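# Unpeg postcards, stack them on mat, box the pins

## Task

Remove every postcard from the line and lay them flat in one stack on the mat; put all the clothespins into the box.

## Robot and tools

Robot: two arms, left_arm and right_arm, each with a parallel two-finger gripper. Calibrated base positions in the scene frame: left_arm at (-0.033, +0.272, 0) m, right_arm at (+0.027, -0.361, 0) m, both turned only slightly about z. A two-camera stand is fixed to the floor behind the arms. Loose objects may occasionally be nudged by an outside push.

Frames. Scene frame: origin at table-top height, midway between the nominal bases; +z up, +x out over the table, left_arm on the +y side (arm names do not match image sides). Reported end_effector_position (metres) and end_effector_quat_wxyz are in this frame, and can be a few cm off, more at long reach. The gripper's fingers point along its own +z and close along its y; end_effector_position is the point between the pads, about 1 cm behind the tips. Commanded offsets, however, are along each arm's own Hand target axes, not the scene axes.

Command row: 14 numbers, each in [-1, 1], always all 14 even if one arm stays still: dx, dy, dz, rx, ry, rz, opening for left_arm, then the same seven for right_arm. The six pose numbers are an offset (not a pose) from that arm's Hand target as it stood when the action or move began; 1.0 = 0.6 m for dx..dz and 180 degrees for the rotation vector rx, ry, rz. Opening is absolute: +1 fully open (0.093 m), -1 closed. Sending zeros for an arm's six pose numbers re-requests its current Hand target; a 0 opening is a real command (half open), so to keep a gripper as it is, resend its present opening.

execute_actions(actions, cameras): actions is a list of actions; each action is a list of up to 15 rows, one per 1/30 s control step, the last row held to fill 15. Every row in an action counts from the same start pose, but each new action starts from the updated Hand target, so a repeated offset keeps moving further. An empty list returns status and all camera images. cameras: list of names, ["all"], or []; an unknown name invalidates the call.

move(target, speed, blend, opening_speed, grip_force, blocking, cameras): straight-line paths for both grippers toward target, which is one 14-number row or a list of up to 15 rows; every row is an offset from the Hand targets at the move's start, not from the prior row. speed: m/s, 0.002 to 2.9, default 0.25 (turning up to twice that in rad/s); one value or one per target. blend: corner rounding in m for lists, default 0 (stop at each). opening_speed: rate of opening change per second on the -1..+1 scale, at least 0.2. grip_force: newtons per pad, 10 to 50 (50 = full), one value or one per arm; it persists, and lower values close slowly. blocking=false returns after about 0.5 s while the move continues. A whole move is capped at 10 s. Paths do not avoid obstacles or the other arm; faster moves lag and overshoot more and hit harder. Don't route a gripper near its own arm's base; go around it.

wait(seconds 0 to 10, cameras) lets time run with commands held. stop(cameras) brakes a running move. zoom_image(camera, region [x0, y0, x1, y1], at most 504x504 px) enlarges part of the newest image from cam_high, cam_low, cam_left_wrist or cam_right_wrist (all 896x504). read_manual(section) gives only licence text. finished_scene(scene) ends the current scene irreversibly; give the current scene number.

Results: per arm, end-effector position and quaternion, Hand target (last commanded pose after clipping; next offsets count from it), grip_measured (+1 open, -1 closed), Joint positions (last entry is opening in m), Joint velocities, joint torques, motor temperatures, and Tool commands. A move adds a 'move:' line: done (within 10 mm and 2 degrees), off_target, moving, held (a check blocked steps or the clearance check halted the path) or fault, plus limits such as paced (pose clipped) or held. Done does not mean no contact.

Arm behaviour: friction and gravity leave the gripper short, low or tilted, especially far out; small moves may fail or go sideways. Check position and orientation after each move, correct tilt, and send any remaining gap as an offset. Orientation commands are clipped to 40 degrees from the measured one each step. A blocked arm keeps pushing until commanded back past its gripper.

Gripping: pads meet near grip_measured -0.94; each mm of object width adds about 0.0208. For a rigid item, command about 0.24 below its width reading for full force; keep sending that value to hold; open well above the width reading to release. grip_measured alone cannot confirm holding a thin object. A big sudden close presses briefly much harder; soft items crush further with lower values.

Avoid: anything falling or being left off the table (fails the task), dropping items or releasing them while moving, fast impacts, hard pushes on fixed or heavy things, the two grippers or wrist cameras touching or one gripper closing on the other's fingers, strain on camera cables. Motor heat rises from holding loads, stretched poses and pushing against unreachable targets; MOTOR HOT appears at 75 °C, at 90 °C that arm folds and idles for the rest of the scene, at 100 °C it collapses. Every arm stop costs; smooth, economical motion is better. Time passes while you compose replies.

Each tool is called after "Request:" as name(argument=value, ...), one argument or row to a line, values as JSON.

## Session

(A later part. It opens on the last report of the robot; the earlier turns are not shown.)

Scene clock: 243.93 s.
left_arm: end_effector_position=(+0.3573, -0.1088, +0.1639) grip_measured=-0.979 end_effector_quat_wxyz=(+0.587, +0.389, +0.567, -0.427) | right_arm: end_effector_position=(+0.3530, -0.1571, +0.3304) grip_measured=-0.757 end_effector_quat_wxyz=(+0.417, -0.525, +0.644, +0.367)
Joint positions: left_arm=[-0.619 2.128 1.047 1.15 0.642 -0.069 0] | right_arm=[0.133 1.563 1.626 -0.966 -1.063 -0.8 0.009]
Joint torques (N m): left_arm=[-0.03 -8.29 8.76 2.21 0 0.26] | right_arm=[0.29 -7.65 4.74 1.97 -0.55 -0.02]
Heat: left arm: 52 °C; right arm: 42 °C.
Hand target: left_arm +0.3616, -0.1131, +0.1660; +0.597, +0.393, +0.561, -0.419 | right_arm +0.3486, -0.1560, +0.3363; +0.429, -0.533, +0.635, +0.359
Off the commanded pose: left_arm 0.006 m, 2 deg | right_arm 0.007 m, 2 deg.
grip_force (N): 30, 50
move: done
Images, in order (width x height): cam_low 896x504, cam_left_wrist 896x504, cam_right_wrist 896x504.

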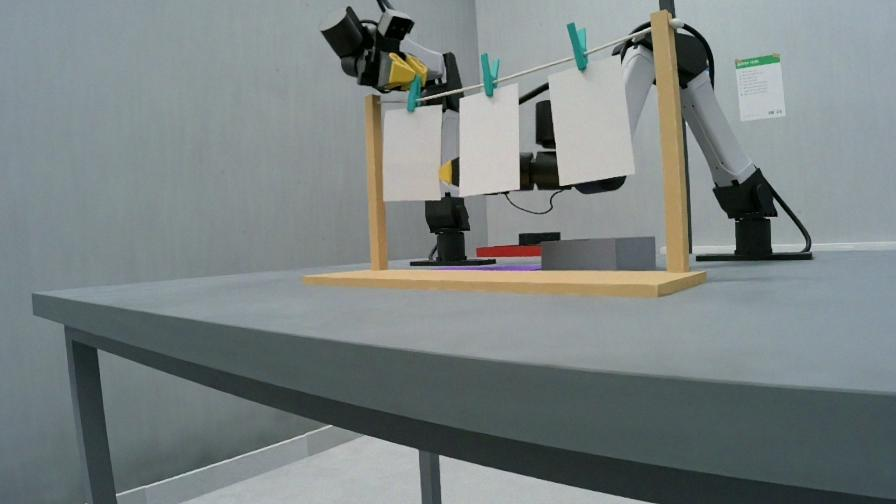

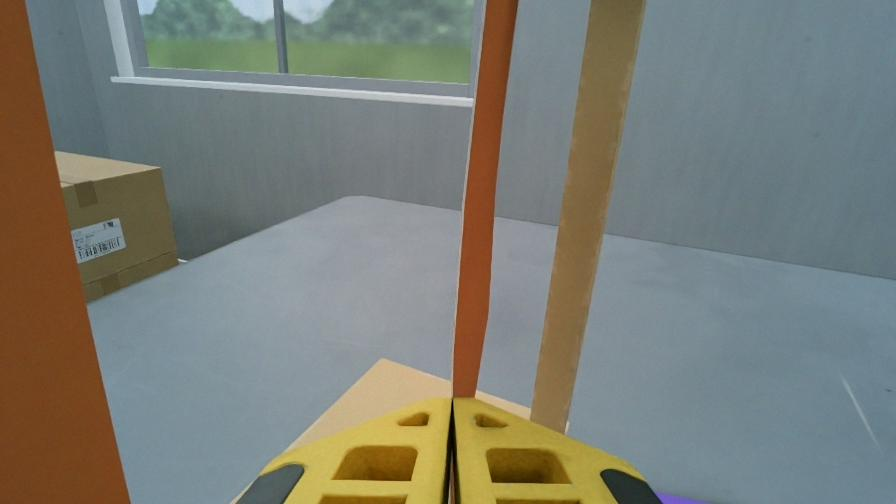

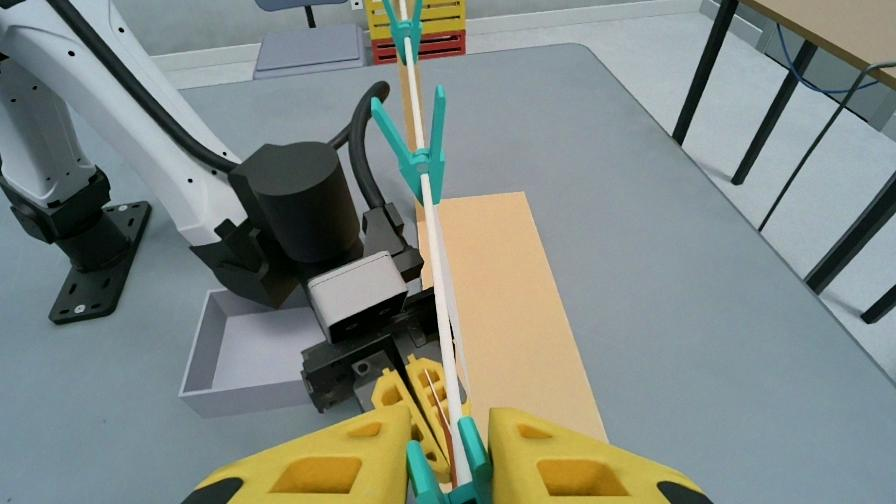

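Request:
move(
  target=[0.06,0,0,0,0,0,-1, 0,0,0,0,0,0,-1],
  speed=0.06,
  cameras=["cam_right_wrist","cam_low","cam_left_wrist"],
)

Request:
zoom_image(
  camera="cam_low",
  region=[340, 20, 500, 140],
)

Scene clock: 266.23 s.
left_arm: end_effector_position=(+0.3587, -0.1112, +0.1238) grip_measured=-0.979 end_effector_quat_wxyz=(+0.580, +0.388, +0.574, -0.427) | right_arm: end_effector_position=(+0.3530, -0.1571, +0.3304) grip_measured=-0.773 end_effector_quat_wxyz=(+0.417, -0.525, +0.644, +0.367)
Joint positions: left_arm=[-0.622 2.244 1.047 1.245 0.638 -0.068 0] | right_arm=[0.133 1.563 1.626 -0.966 -1.063 -0.8 0.008]
Joint torques (N m): left_arm=[-0.01 -8.9 8.17 2.39 0 0.29] | right_arm=[0.29 -7.65 4.75 1.97 -0.55 -0.02]
Heat: left arm: 52 °C; right arm: 43 °C.
Hand target: left_arm +0.3624, -0.1151, +0.1303; +0.597, +0.393, +0.561, -0.419 | right_arm +0.3486, -0.1560, +0.3363; +0.429, -0.533, +0.635, +0.359
Off the commanded pose: left_arm 0.008 m, 3 deg | right_arm 0.007 m, 2 deg.
grip_force (N): 30, 50
move: off_target (left_arm)
Images, in order (width x height): cam_low 896x504, cam_left_wrist 896x504, cam_right_wrist 896x504.

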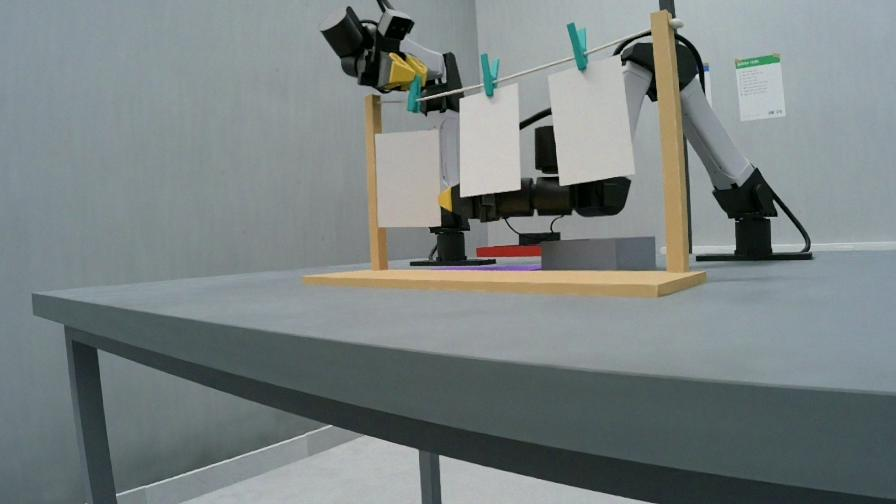

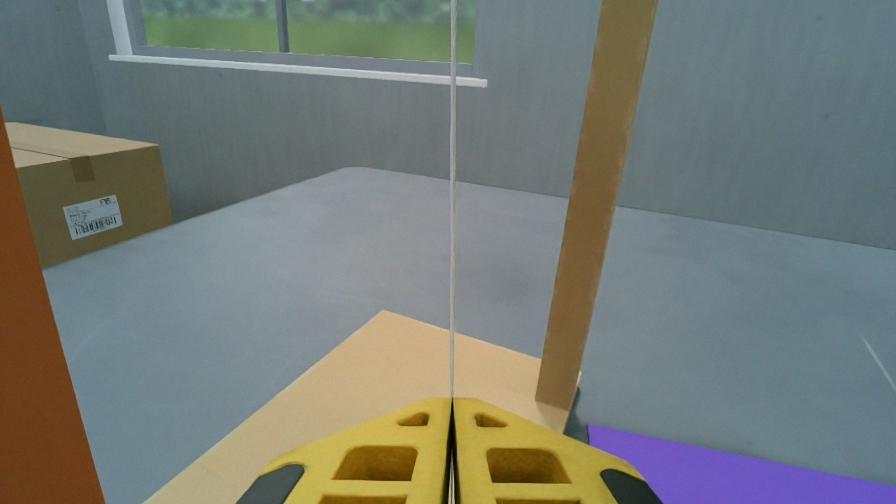

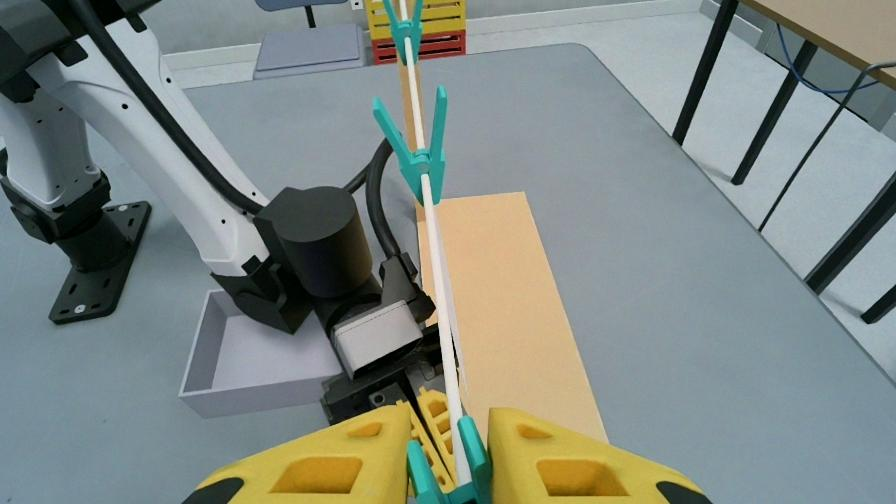

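Scaled by 3.150.

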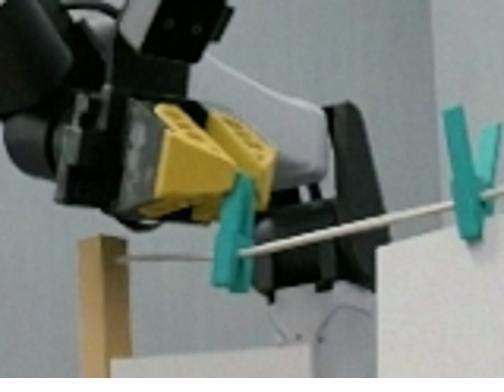

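Request:
move(
  target=[-0.0,0,-0.12,0,0,0,-1, -0.085,0,-0.034,0,0,0,-1],
  speed=0.08,
  cameras=["cam_right_wrist","cam_low","cam_left_wrist"],
)

Request:
zoom_image(
  camera="cam_low",
  region=[340, 20, 500, 140],
)

Scene clock: 279.70 s.
left_arm: end_effector_position=(+0.3398, -0.0496, +0.1075) grip_measured=-0.979 end_effector_quat_wxyz=(+0.578, +0.386, +0.582, -0.423) | right_arm: end_effector_position=(+0.3483, -0.1581, +0.3854) grip_measured=-0.773 end_effector_quat_wxyz=(+0.422, -0.525, +0.643, +0.365)
Joint positions: left_arm=[-0.511 2.188 0.82 1.401 0.738 -0.068 0] | right_arm=[0.133 1.625 1.922 -1.18 -1.061 -0.789 0.008]
Joint torques (N m): left_arm=[0.55 -11.34 4.41 2.44 0.23 0.11] | right_arm=[0.35 -5.11 7.36 1.75 -0.57 -0.11]
Motor temperatures (°C): left_arm=[31 49 50 55 29 29 31] | right_arm=[31 44 36 42 31 29 31]
Heat: left arm: 55 °C; right arm: 44 °C.
Hand target: left_arm +0.3379, -0.0476, +0.1257; +0.597, +0.392, +0.561, -0.419 | right_arm +0.3486, -0.1559, +0.3912; +0.429, -0.533, +0.635, +0.359
Off the commanded pose: left_arm 0.018 m, 3 deg | right_arm 0.006 m, 2 deg.
grip_force (N): 30, 50
move: off_target (left_arm)
Images, in order (width x height): cam_low 896x504, cam_left_wrist 896x504, cam_right_wrist 896x504.

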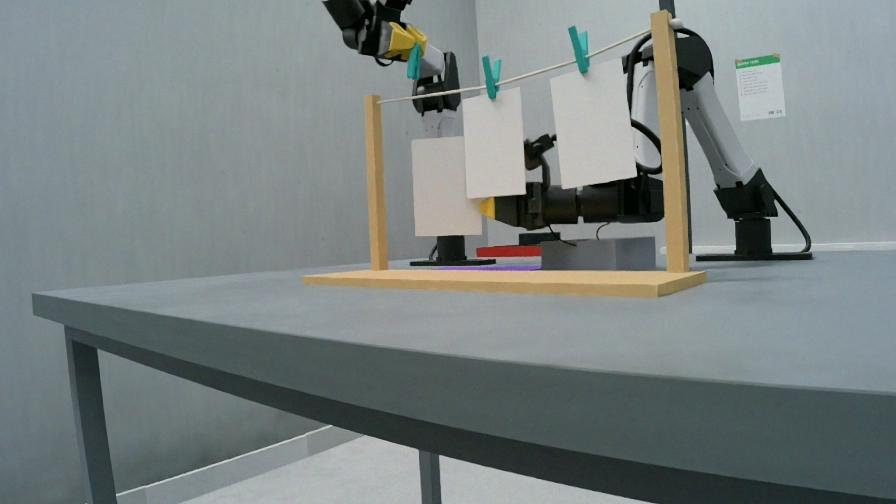

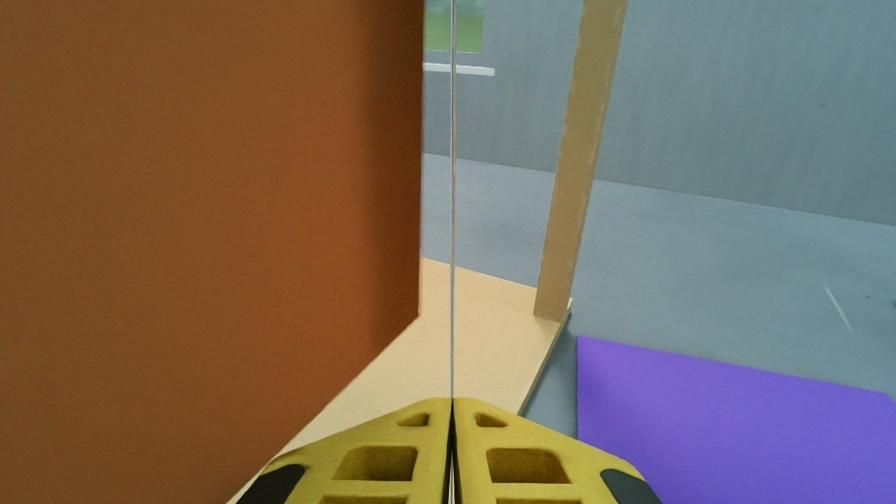

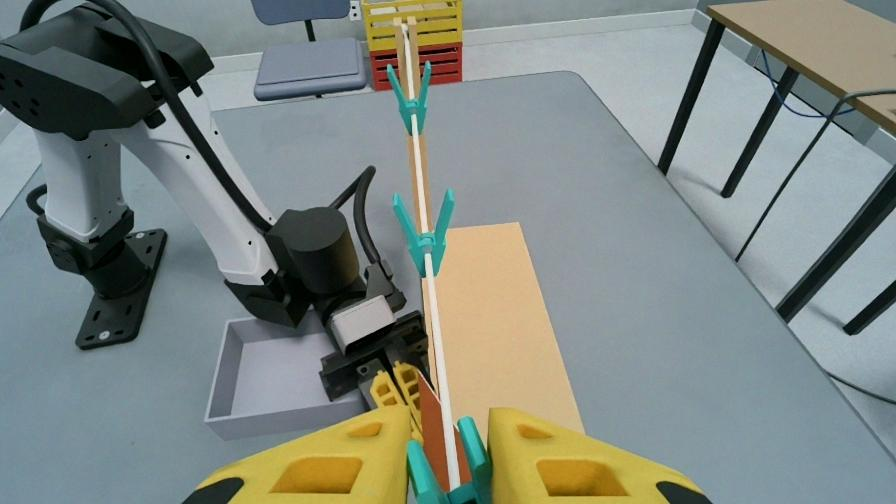

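Scaled by 3.150.

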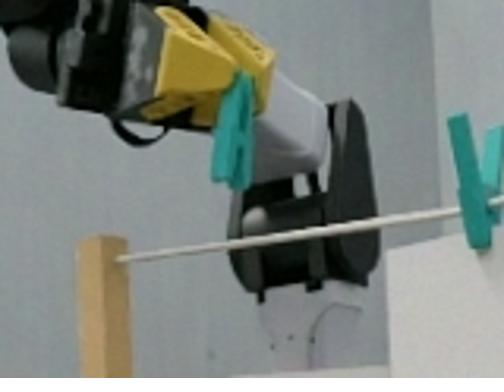

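Request:
move(
  target=[-0.089,-0.132,-0.109,0,0.08,0,-1, 0,0,0,0,0,0,-1],
  speed=0.12,
  cameras=["cam_left_wrist","cam_high","cam_low"],
)

Scene clock: 316.53 s.
left_arm: end_effector_position=(+0.2397, -0.0093, +0.1690) grip_measured=-0.979 end_effector_quat_wxyz=(+0.510, +0.435, +0.640, -0.375) | right_arm: end_effector_position=(+0.3482, -0.1581, +0.3853) grip_measured=-0.773 end_effector_quat_wxyz=(+0.422, -0.525, +0.643, +0.365)
Joint positions: left_arm=[-0.555 1.417 0.525 0.633 0.692 0.13 0] | right_arm=[0.133 1.625 1.922 -1.181 -1.061 -0.789 0.008]
Joint torques (N m): left_arm=[-0.18 -5.63 7.73 2.28 0.12 0.22] | right_arm=[0.35 -5.11 7.36 1.73 -0.56 -0.11]
Motor temperatures (°C): left_arm=[31 54 46 57 28 29 31] | right_arm=[31 41 36 39 31 29 31]
Heat: left arm: 57 °C; right arm: 41 °C.
Hand target: left_arm +0.2400, -0.0101, +0.1750; +0.522, +0.442, +0.631, -0.366 | right_arm +0.3486, -0.1559, +0.3911; +0.429, -0.533, +0.635, +0.359
Off the commanded pose: left_arm 0.006 m, 2 deg | right_arm 0.006 m, 2 deg.
grip_force (N): 30, 50
move: done
Images, in order (width x height): cam_high 896x504, cam_low 896x504, cam_left_wrist 896x504.

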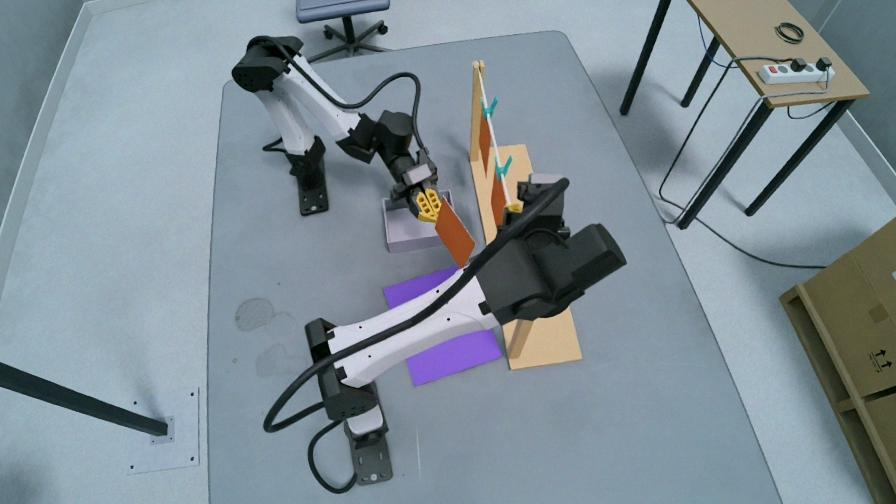

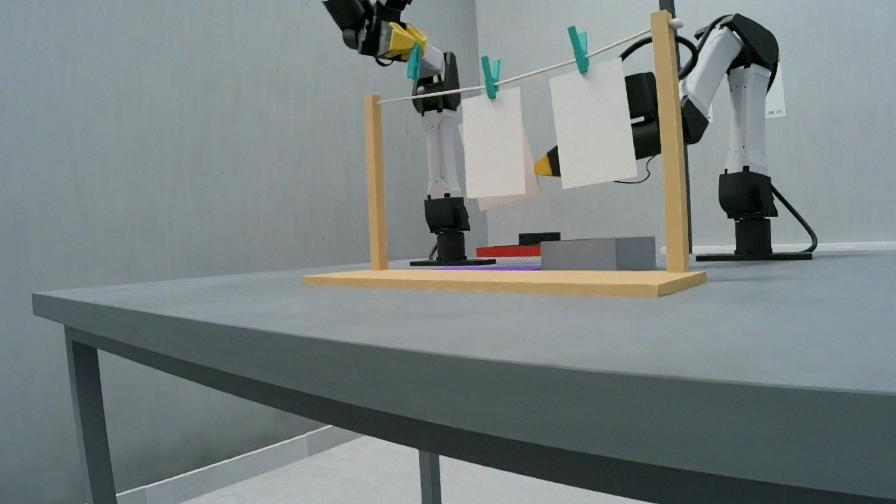

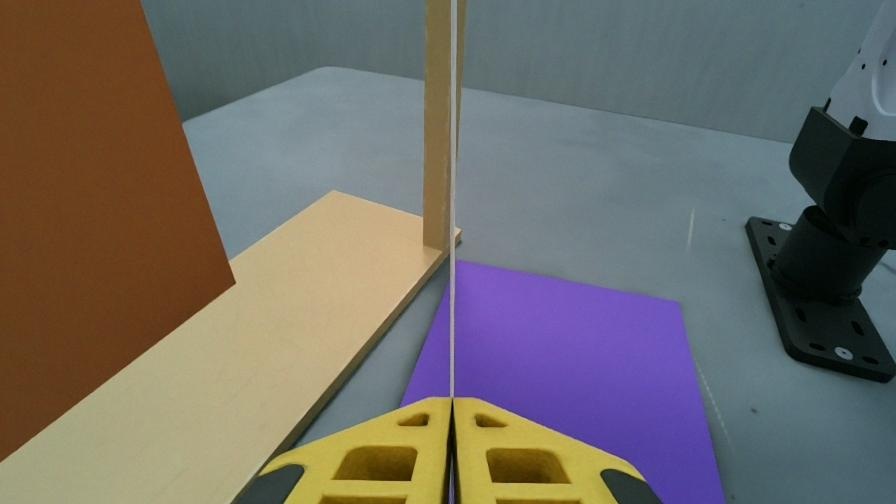

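Request:
move(
  target=[0.009,-0.175,0.175,-0.0485,-0.0117,-0.5075,-1, 0,0,0,0,0,0,-1],
  speed=0.15,
  cameras=["cam_left_wrist","cam_high","cam_low"],
)

Scene clock: 354.33 s.
left_arm: end_effector_position=(+0.1729, -0.1363, +0.1438) grip_measured=-0.980 end_effector_quat_wxyz=(+0.140, -0.179, +0.777, -0.587) | right_arm: end_effector_position=(+0.3482, -0.1581, +0.3853) grip_measured=-0.773 end_effector_quat_wxyz=(+0.422, -0.525, +0.643, +0.365)
Joint positions: left_arm=[-1.131 1.63 0.663 0.692 0.011 -1.559 0] | right_arm=[0.133 1.625 1.922 -1.181 -1.061 -0.789 0.008]
Joint torques (N m): left_arm=[0.13 -5.41 9.51 2.32 -0.01 -0.1] | right_arm=[0.35 -5.11 7.36 1.73 -0.57 -0.11]
Motor temperatures (°C): left_arm=[31 45 48 55 28 29 31] | right_arm=[31 40 37 39 31 29 32]
Heat: left arm: 55 °C; right arm: 40 °C.
Hand target: left_arm +0.1761, -0.1420, +0.1500; +0.142, -0.185, +0.771, -0.592 | right_arm +0.3486, -0.1559, +0.3911; +0.429, -0.533, +0.635, +0.359
Off the commanded pose: left_arm 0.009 m, 1 deg | right_arm 0.006 m, 2 deg.
grip_force (N): 30, 50
move: done
Images, in order (width x height): cam_high 896x504, cam_low 896x504, cam_left_wrist 896x504.

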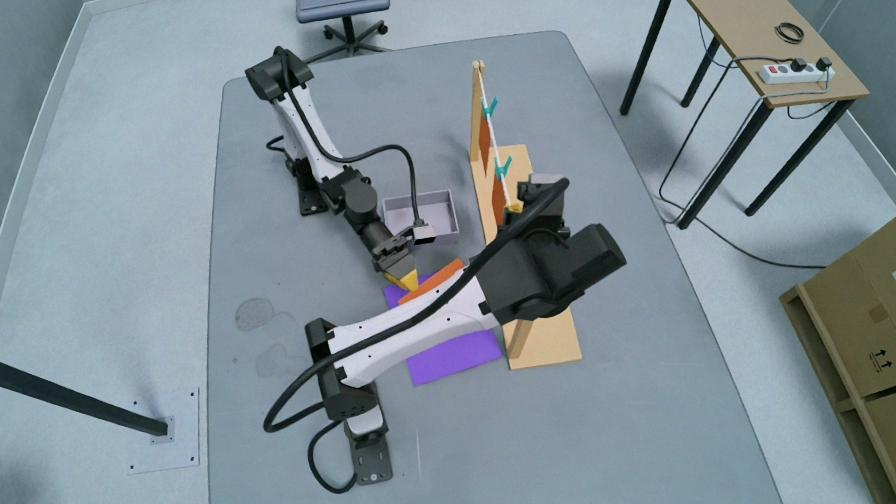

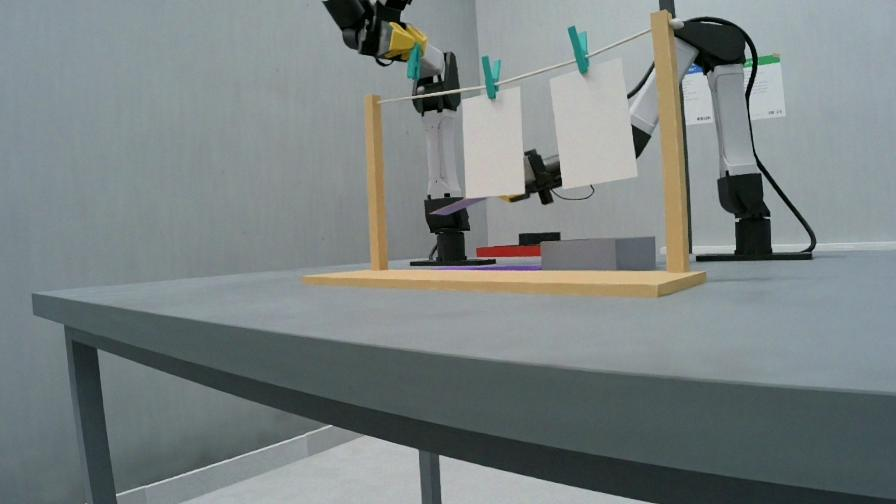

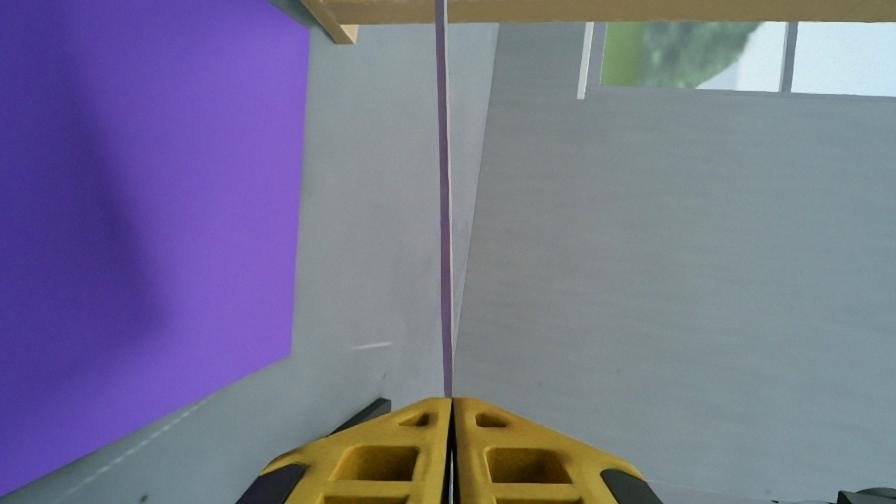

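Request:
move(
  target=[0,0.137,0.0367,0,0,0,-1, 0,0,0,0,0,0,-1],
  speed=0.12,
  cameras=["cam_left_wrist","cam_low"],
)

Request:
zoom_image(
  camera="cam_low",
  region=[400, 180, 620, 290],
)

Scene clock: 373.50 s.
left_arm: end_effector_position=(+0.1761, -0.1425, +0.0664) grip_measured=-0.980 end_effector_quat_wxyz=(+0.140, -0.179, +0.774, -0.591) | right_arm: end_effector_position=(+0.3482, -0.1581, +0.3853) grip_measured=-0.773 end_effector_quat_wxyz=(+0.422, -0.525, +0.643, +0.365)
Joint positions: left_arm=[-1.131 1.964 0.602 1.097 0.011 -1.562 0] | right_arm=[0.133 1.625 1.922 -1.181 -1.061 -0.789 0.008]
Joint torques (N m): left_arm=[-0.01 -6.35 4.94 2.54 -0.02 -0.08] | right_arm=[0.35 -5.11 7.35 1.73 -0.57 -0.11]
Motor temperatures (°C): left_arm=[31 43 48 57 28 29 31] | right_arm=[31 40 38 39 31 29 32]
Heat: left arm: 57 °C; right arm: 40 °C.
Hand target: left_arm +0.1761, -0.1420, +0.0650; +0.142, -0.185, +0.771, -0.592 | right_arm +0.3486, -0.1559, +0.3911; +0.429, -0.533, +0.635, +0.359
Off the commanded pose: left_arm 0.002 m, 1 deg | right_arm 0.006 m, 2 deg.
grip_force (N): 30, 50
move: done
Images, in order (width x height): cam_low 896x504, cam_left_wrist 896x504.

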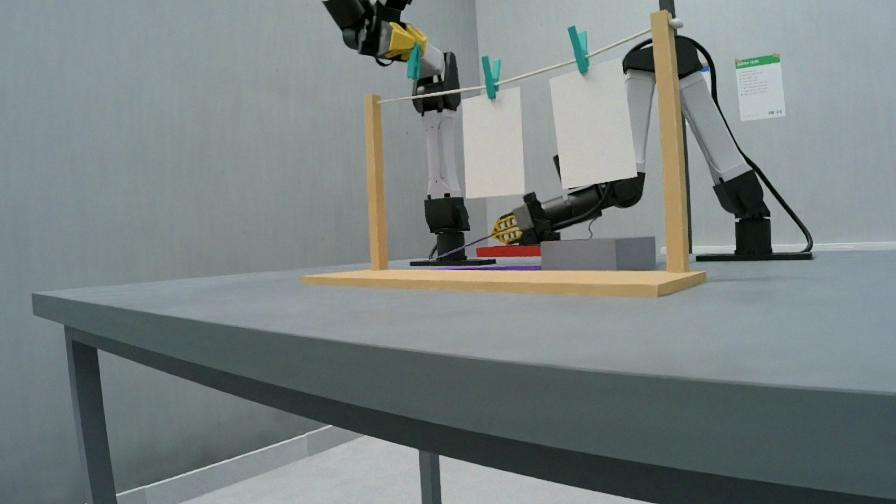

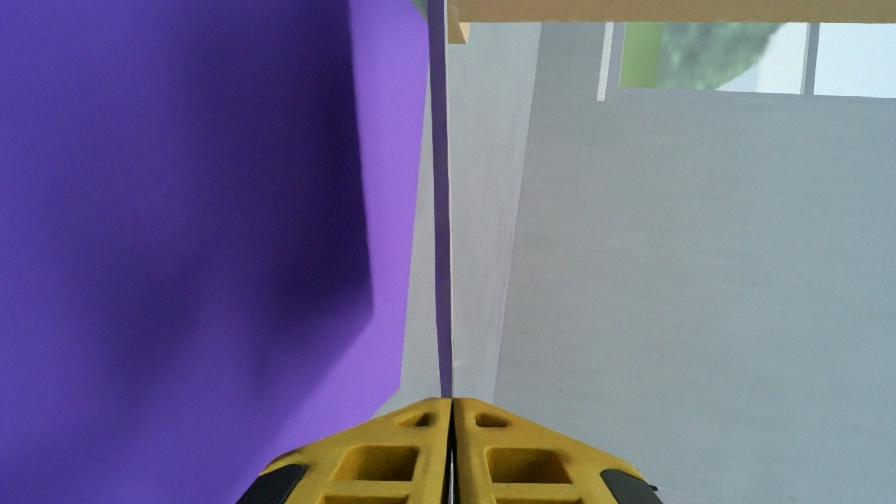

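Scaled by 2.291.

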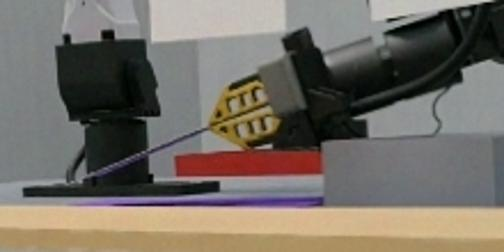

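Request:
move(
  target=[0,0.0595,0.016,0,0,0,-1, 0,0,0,0,0,0,-1],
  speed=0.06,
  cameras=["cam_left_wrist","cam_low"],
)

Request:
zoom_image(
  camera="cam_low",
  region=[400, 180, 620, 290],
)

Scene clock: 392.27 s.
left_arm: end_effector_position=(+0.1797, -0.1446, +0.0476) grip_measured=-0.980 end_effector_quat_wxyz=(+0.160, -0.171, +0.757, -0.610) | right_arm: end_effector_position=(+0.3482, -0.1581, +0.3853) grip_measured=-0.773 end_effector_quat_wxyz=(+0.422, -0.525, +0.643, +0.365)
Joint positions: left_arm=[-1.134 2.121 0.602 1.315 -0.01 -1.539 0] | right_arm=[0.133 1.625 1.922 -1.181 -1.061 -0.789 0.008]
Joint torques (N m): left_arm=[0.12 -5.52 4.12 2.06 0.11 -0.35] | right_arm=[0.36 -5.11 7.36 1.73 -0.57 -0.11]
Motor temperatures (°C): left_arm=[31 44 46 59 29 29 31] | right_arm=[31 40 38 38 31 29 32]
Heat: left arm: 59 °C; right arm: 40 °C.
Hand target: left_arm +0.1762, -0.1420, +0.0279; +0.142, -0.185, +0.771, -0.592 | right_arm +0.3486, -0.1559, +0.3911; +0.429, -0.533, +0.635, +0.359
Off the commanded pose: left_arm 0.020 m, 4 deg | right_arm 0.006 m, 2 deg.
grip_force (N): 30, 50
move: off_target (left_arm)
Images, in order (width x height): cam_low 896x504, cam_left_wrist 896x504.

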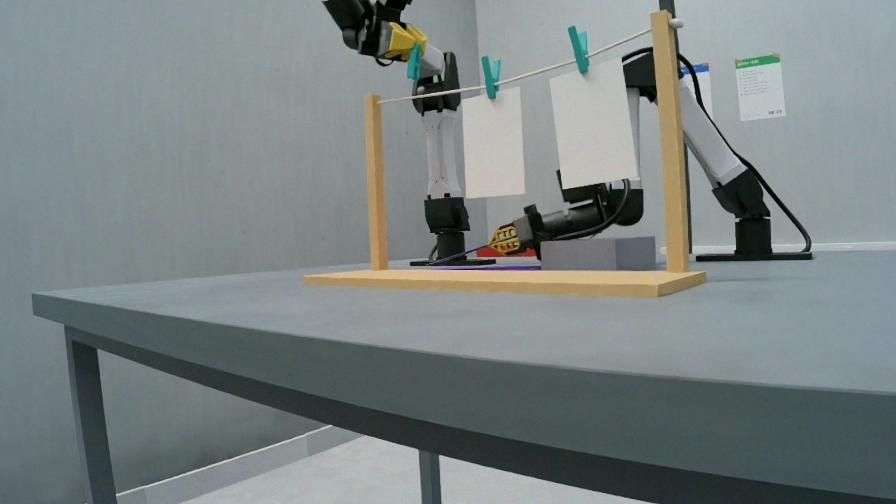

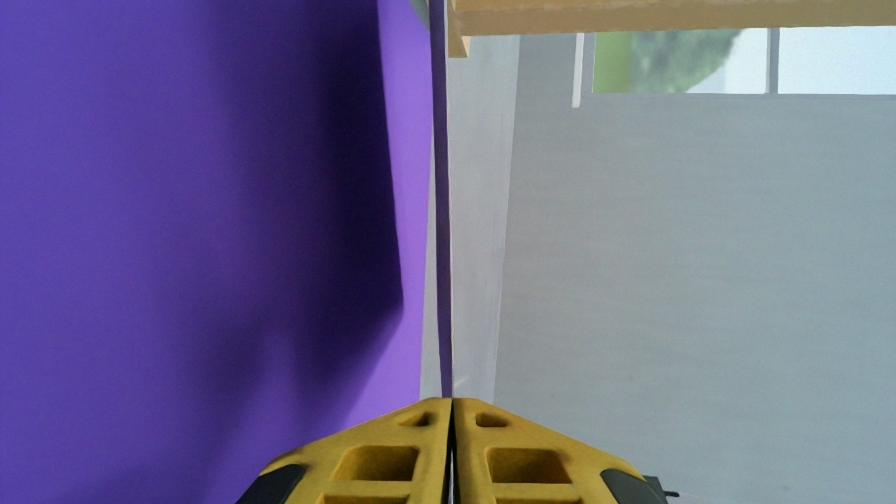

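Scaled by 2.291.

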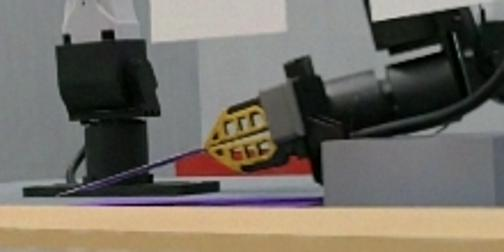

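Request:
wait(
  seconds=0.2,
  cameras=["cam_high"],
)

Request:
zoom_image(
  camera="cam_high",
  region=[320, 160, 520, 340],
)

Scene clock: 402.67 s.
left_arm: end_effector_position=(+0.1797, -0.1446, +0.0476) grip_measured=-0.980 end_effector_quat_wxyz=(+0.160, -0.171, +0.757, -0.610) | right_arm: end_effector_position=(+0.3482, -0.1581, +0.3853) grip_measured=-0.773 end_effector_quat_wxyz=(+0.422, -0.525, +0.643, +0.365)
Joint positions: left_arm=[-1.134 2.121 0.602 1.315 -0.01 -1.539 0] | right_arm=[0.133 1.625 1.922 -1.181 -1.061 -0.789 0.008]
Joint torques (N m): left_arm=[0.25 -5.38 4.01 2.18 0.14 -0.38] | right_arm=[0.35 -5.09 7.36 1.73 -0.56 -0.11]
Motor temperatures (°C): left_arm=[31 44 45 59 28 29 31] | right_arm=[31 40 38 38 31 29 32]
Heat: left arm: 59 °C; right arm: 40 °C.
Hand target: left_arm +0.1762, -0.1420, +0.0279; +0.142, -0.185, +0.772, -0.592 | right_arm +0.3486, -0.1559, +0.3911; +0.429, -0.533, +0.635, +0.359
Tool commands: left_gripper/opening=-1.0 right_gripper/opening=-1.0
Off the commanded pose: left_arm 0.020 m, 4 deg | right_arm 0.006 m, 2 deg.
grip_force (N): 30, 50
wait: 0.20 s; at rest from the start
Images, in order (width x height): cam_high 896x504.

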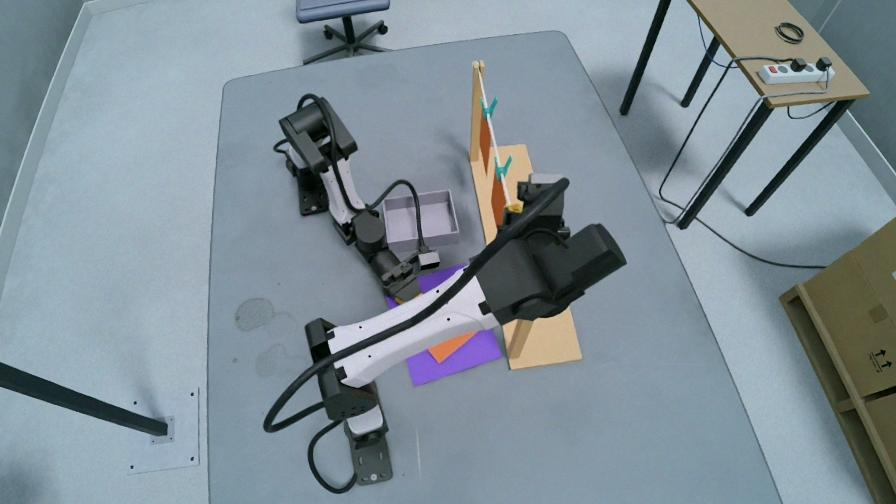

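Scaled by 2.520.

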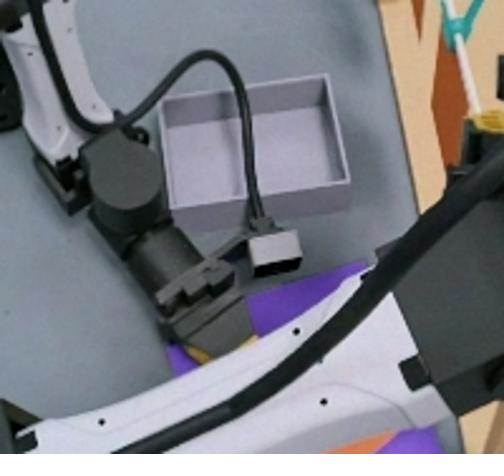

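Request:
move(
  target=[0.003,-0.035,-0.0187,-0.072,0,0,-1, 0,0,0,0,0,0,-1],
  speed=0.05,
  cameras=["cam_left_wrist","cam_low","cam_high"],
)

Request:
zoom_image(
  camera="cam_low",
  region=[400, 180, 620, 290],
)

Scene clock: 426.97 s.
left_arm: end_effector_position=(+0.1713, -0.1294, +0.0341) grip_measured=-0.980 end_effector_quat_wxyz=(+0.121, -0.200, +0.844, -0.484) | right_arm: end_effector_position=(+0.3482, -0.1581, +0.3853) grip_measured=-0.773 end_effector_quat_wxyz=(+0.422, -0.525, +0.643, +0.365)
Joint positions: left_arm=[-1.134 1.878 0.661 0.69 -0.007 -1.563 0] | right_arm=[0.133 1.625 1.922 -1.181 -1.061 -0.789 0.008]
Joint torques (N m): left_arm=[-0.32 -8.79 7.8 2.21 0.11 -0.1] | right_arm=[0.35 -5.11 7.36 1.73 -0.57 -0.11]
Motor temperatures (°C): left_arm=[31 44 44 59 28 29 31] | right_arm=[31 40 38 38 31 29 32]
Heat: left arm: 59 °C; right arm: 40 °C.
Hand target: left_arm +0.1721, -0.1380, +0.0512; +0.120, -0.200, +0.833, -0.501 | right_arm +0.3486, -0.1559, +0.3911; +0.429, -0.533, +0.635, +0.359
Off the commanded pose: left_arm 0.019 m, 2 deg | right_arm 0.006 m, 2 deg.
grip_force (N): 30, 50
move: off_target (left_arm)
Images, in order (width x height): cam_high 896x504, cam_low 896x504, cam_left_wrist 896x504.

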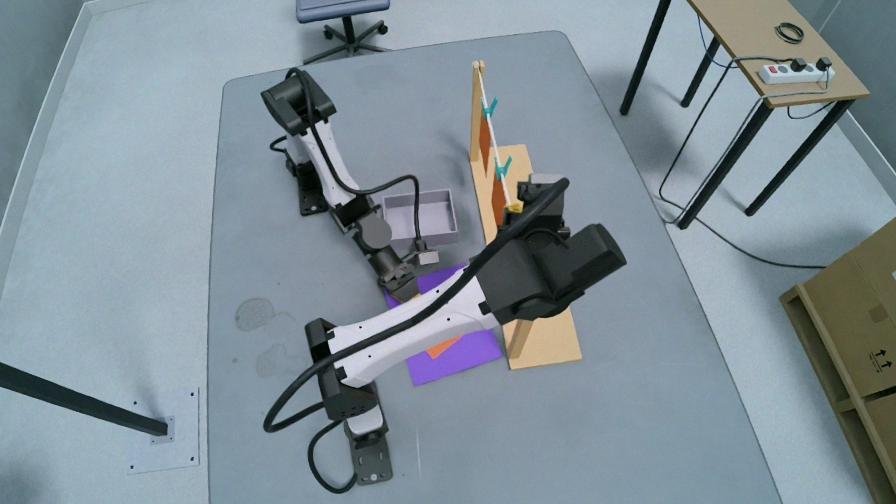

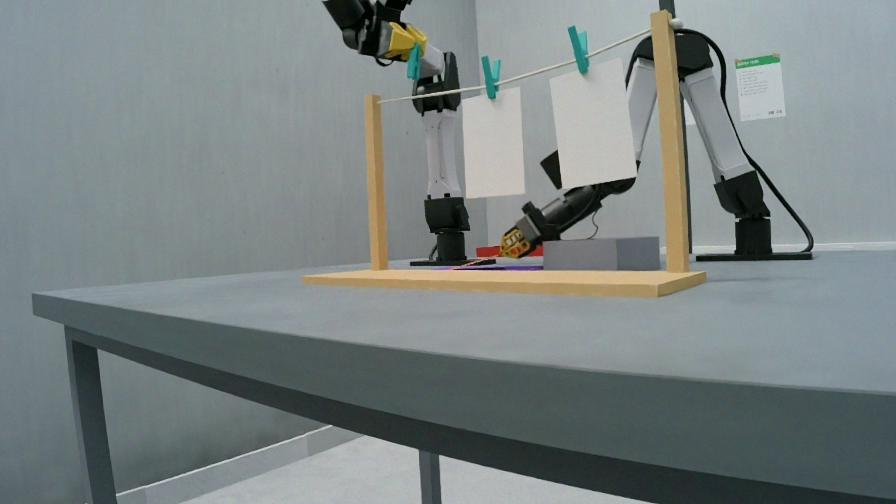

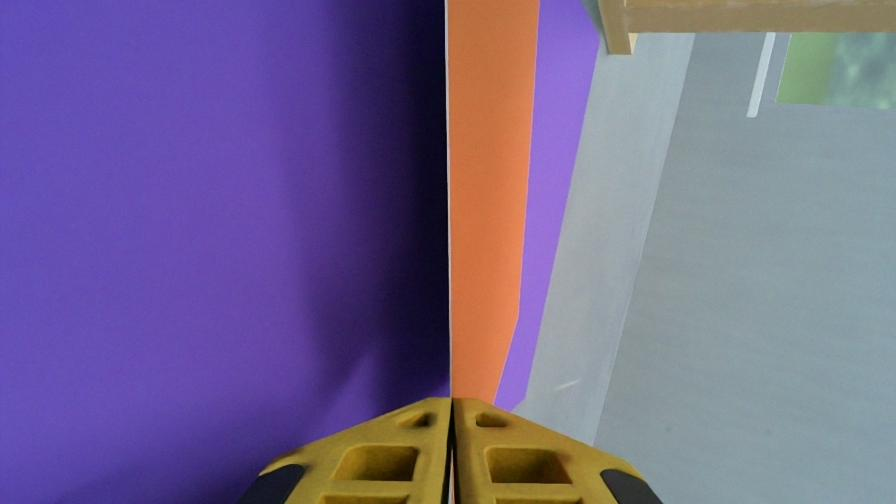

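Scaled by 2.291.

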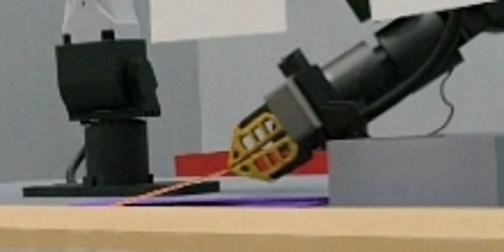

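Request:
move(
  target=[0,0,0,0,0,0,-0.72, 0,0,0,0,0,0,-1],
  speed=0.05,
  opening_speed=0.3,
  cameras=["cam_left_wrist"],
)

Scene clock: 447.27 s.
left_arm: end_effector_position=(+0.1712, -0.1292, +0.0336) grip_measured=-0.722 end_effector_quat_wxyz=(+0.120, -0.200, +0.844, -0.483) | right_arm: end_effector_position=(+0.3482, -0.1581, +0.3853) grip_measured=-0.773 end_effector_quat_wxyz=(+0.422, -0.525, +0.643, +0.365)
Joint positions: left_arm=[-1.134 1.878 0.661 0.688 -0.007 -1.563 0.011] | right_arm=[0.133 1.625 1.922 -1.181 -1.061 -0.789 0.008]
Joint torques (N m): left_arm=[-0.17 -8.92 7.77 2.19 0.11 -0.11] | right_arm=[0.35 -5.09 7.36 1.73 -0.57 -0.11]
Motor temperatures (°C): left_arm=[31 46 46 59 28 29 31] | right_arm=[31 40 38 38 31 29 32]
Heat: left arm: 59 °C; right arm: 40 °C.
Hand target: left_arm +0.1721, -0.1380, +0.0512; +0.120, -0.200, +0.833, -0.501 | right_arm +0.3486, -0.1559, +0.3911; +0.429, -0.533, +0.635, +0.359
Off the commanded pose: left_arm 0.020 m, 2 deg | right_arm 0.006 m, 2 deg.
grip_force (N): 30, 50
move: off_target (left_arm)
Images, in order (width x height): cam_left_wrist 896x504.

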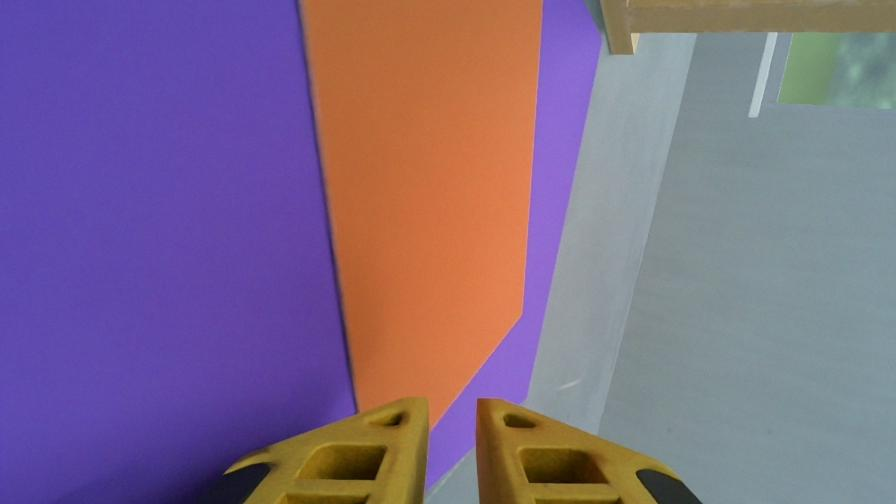

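Request:
move(
  target=[0,0,-0.1,0,0,0,-0.6, 0,0,0,0,0,0,-1],
  speed=0.06,
  cameras=["cam_left_wrist","cam_high"],
)

Scene clock: 455.37 s.
left_arm: end_effector_position=(+0.1510, -0.0927, +0.0767) grip_measured=-0.602 end_effector_quat_wxyz=(+0.123, -0.196, +0.835, -0.499) | right_arm: end_effector_position=(+0.3482, -0.1581, +0.3853) grip_measured=-0.773 end_effector_quat_wxyz=(+0.422, -0.525, +0.643, +0.365)
Joint positions: left_arm=[-1.138 1.589 0.518 0.58 -0.007 -1.563 0.016] | right_arm=[0.133 1.625 1.922 -1.181 -1.061 -0.789 0.008]
Joint torques (N m): left_arm=[-0.21 -7.12 5.83 2.23 0.07 -0.1] | right_arm=[0.35 -5.09 7.35 1.73 -0.57 -0.11]
Motor temperatures (°C): left_arm=[31 46 46 59 28 29 31] | right_arm=[31 40 38 38 31 29 32]
Heat: left arm: 59 °C; right arm: 40 °C.
Hand target: left_arm +0.1481, -0.0908, +0.0793; +0.120, -0.200, +0.833, -0.501 | right_arm +0.3486, -0.1559, +0.3911; +0.429, -0.533, +0.635, +0.359
Off the commanded pose: left_arm 0.004 m, 1 deg | right_arm 0.006 m, 2 deg.
grip_force (N): 30, 50
move: done
Images, in order (width x height): cam_high 896x504, cam_left_wrist 896x504.

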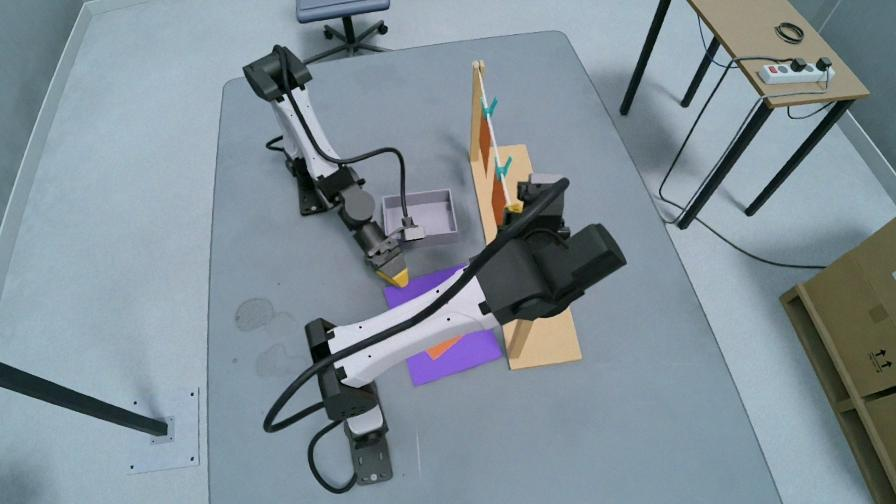

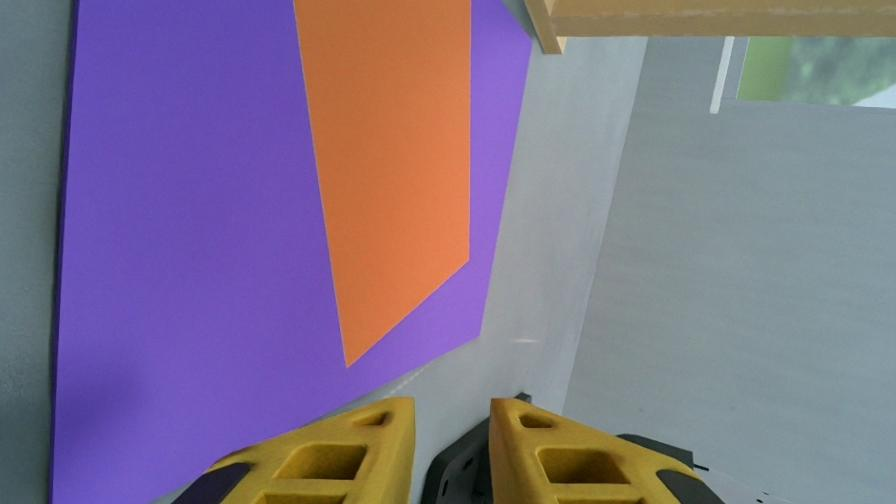

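Request:
move(
  target=[
    [-0.093,-0.149,-0.112,-0.0192,-0.0459,0.1045,-0.6, 0,0,0,0,0,0,-1],
    [-0.325,-0.117,-0.2785,-0.0461,-0.1101,0.2507,-0.6, 0,0,0,0,0,0,-1],
    [-0.483,-0.006,-0.488,-0.0769,-0.1835,0.4179,-0.6, 0,0,0,0,0,0,-1],
  ],
  speed=0.2,
  blend=[0.03,0.03,0],
  cameras=["cam_high","cam_left_wrist"],
)

Scene clock: 491.90 s.
left_arm: end_effector_position=(+0.2891, +0.2687, +0.2204) grip_measured=-0.602 end_effector_quat_wxyz=(+0.584, +0.195, +0.771, -0.163) | right_arm: end_effector_position=(+0.3482, -0.1581, +0.3853) grip_measured=-0.773 end_effector_quat_wxyz=(+0.422, -0.525, +0.643, +0.365)
Joint positions: left_arm=[0.372 1.018 0.609 -0.019 0.878 0.314 0.016] | right_arm=[0.133 1.625 1.922 -1.181 -1.061 -0.789 0.008]
Joint torques (N m): left_arm=[0.77 -1.52 7.91 2.23 0.39 0.27] | right_arm=[0.36 -5.09 7.36 1.73 -0.57 -0.11]
Motor temperatures (°C): left_arm=[31 45 45 58 28 29 31] | right_arm=[31 40 39 38 31 29 32]
Heat: left arm: 58 °C; right arm: 40 °C.
Hand target: left_arm +0.2897, +0.2697, +0.2198; +0.588, +0.205, +0.766, -0.157 | right_arm +0.3486, -0.1559, +0.3911; +0.429, -0.533, +0.635, +0.359
Off the commanded pose: left_arm 0.001 m, 1 deg | right_arm 0.006 m, 2 deg.
grip_force (N): 30, 50
move: done
Images, in order (width x height): cam_high 896x504, cam_left_wrist 896x504.

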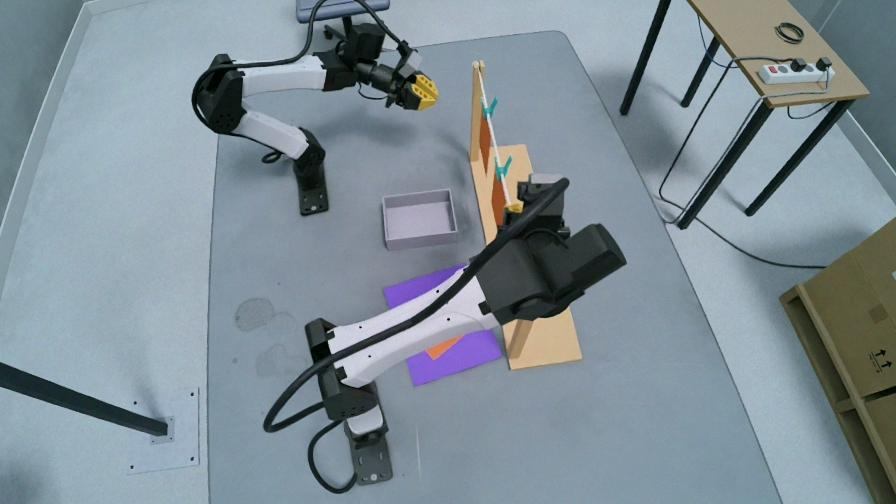

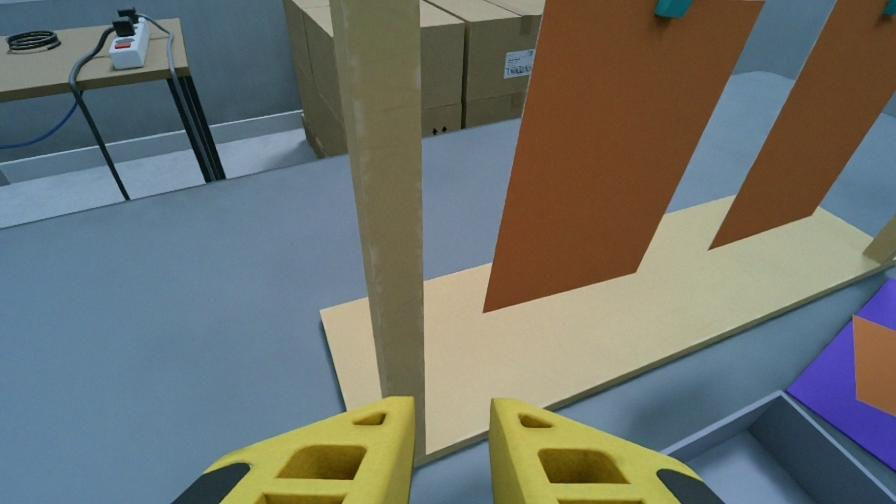

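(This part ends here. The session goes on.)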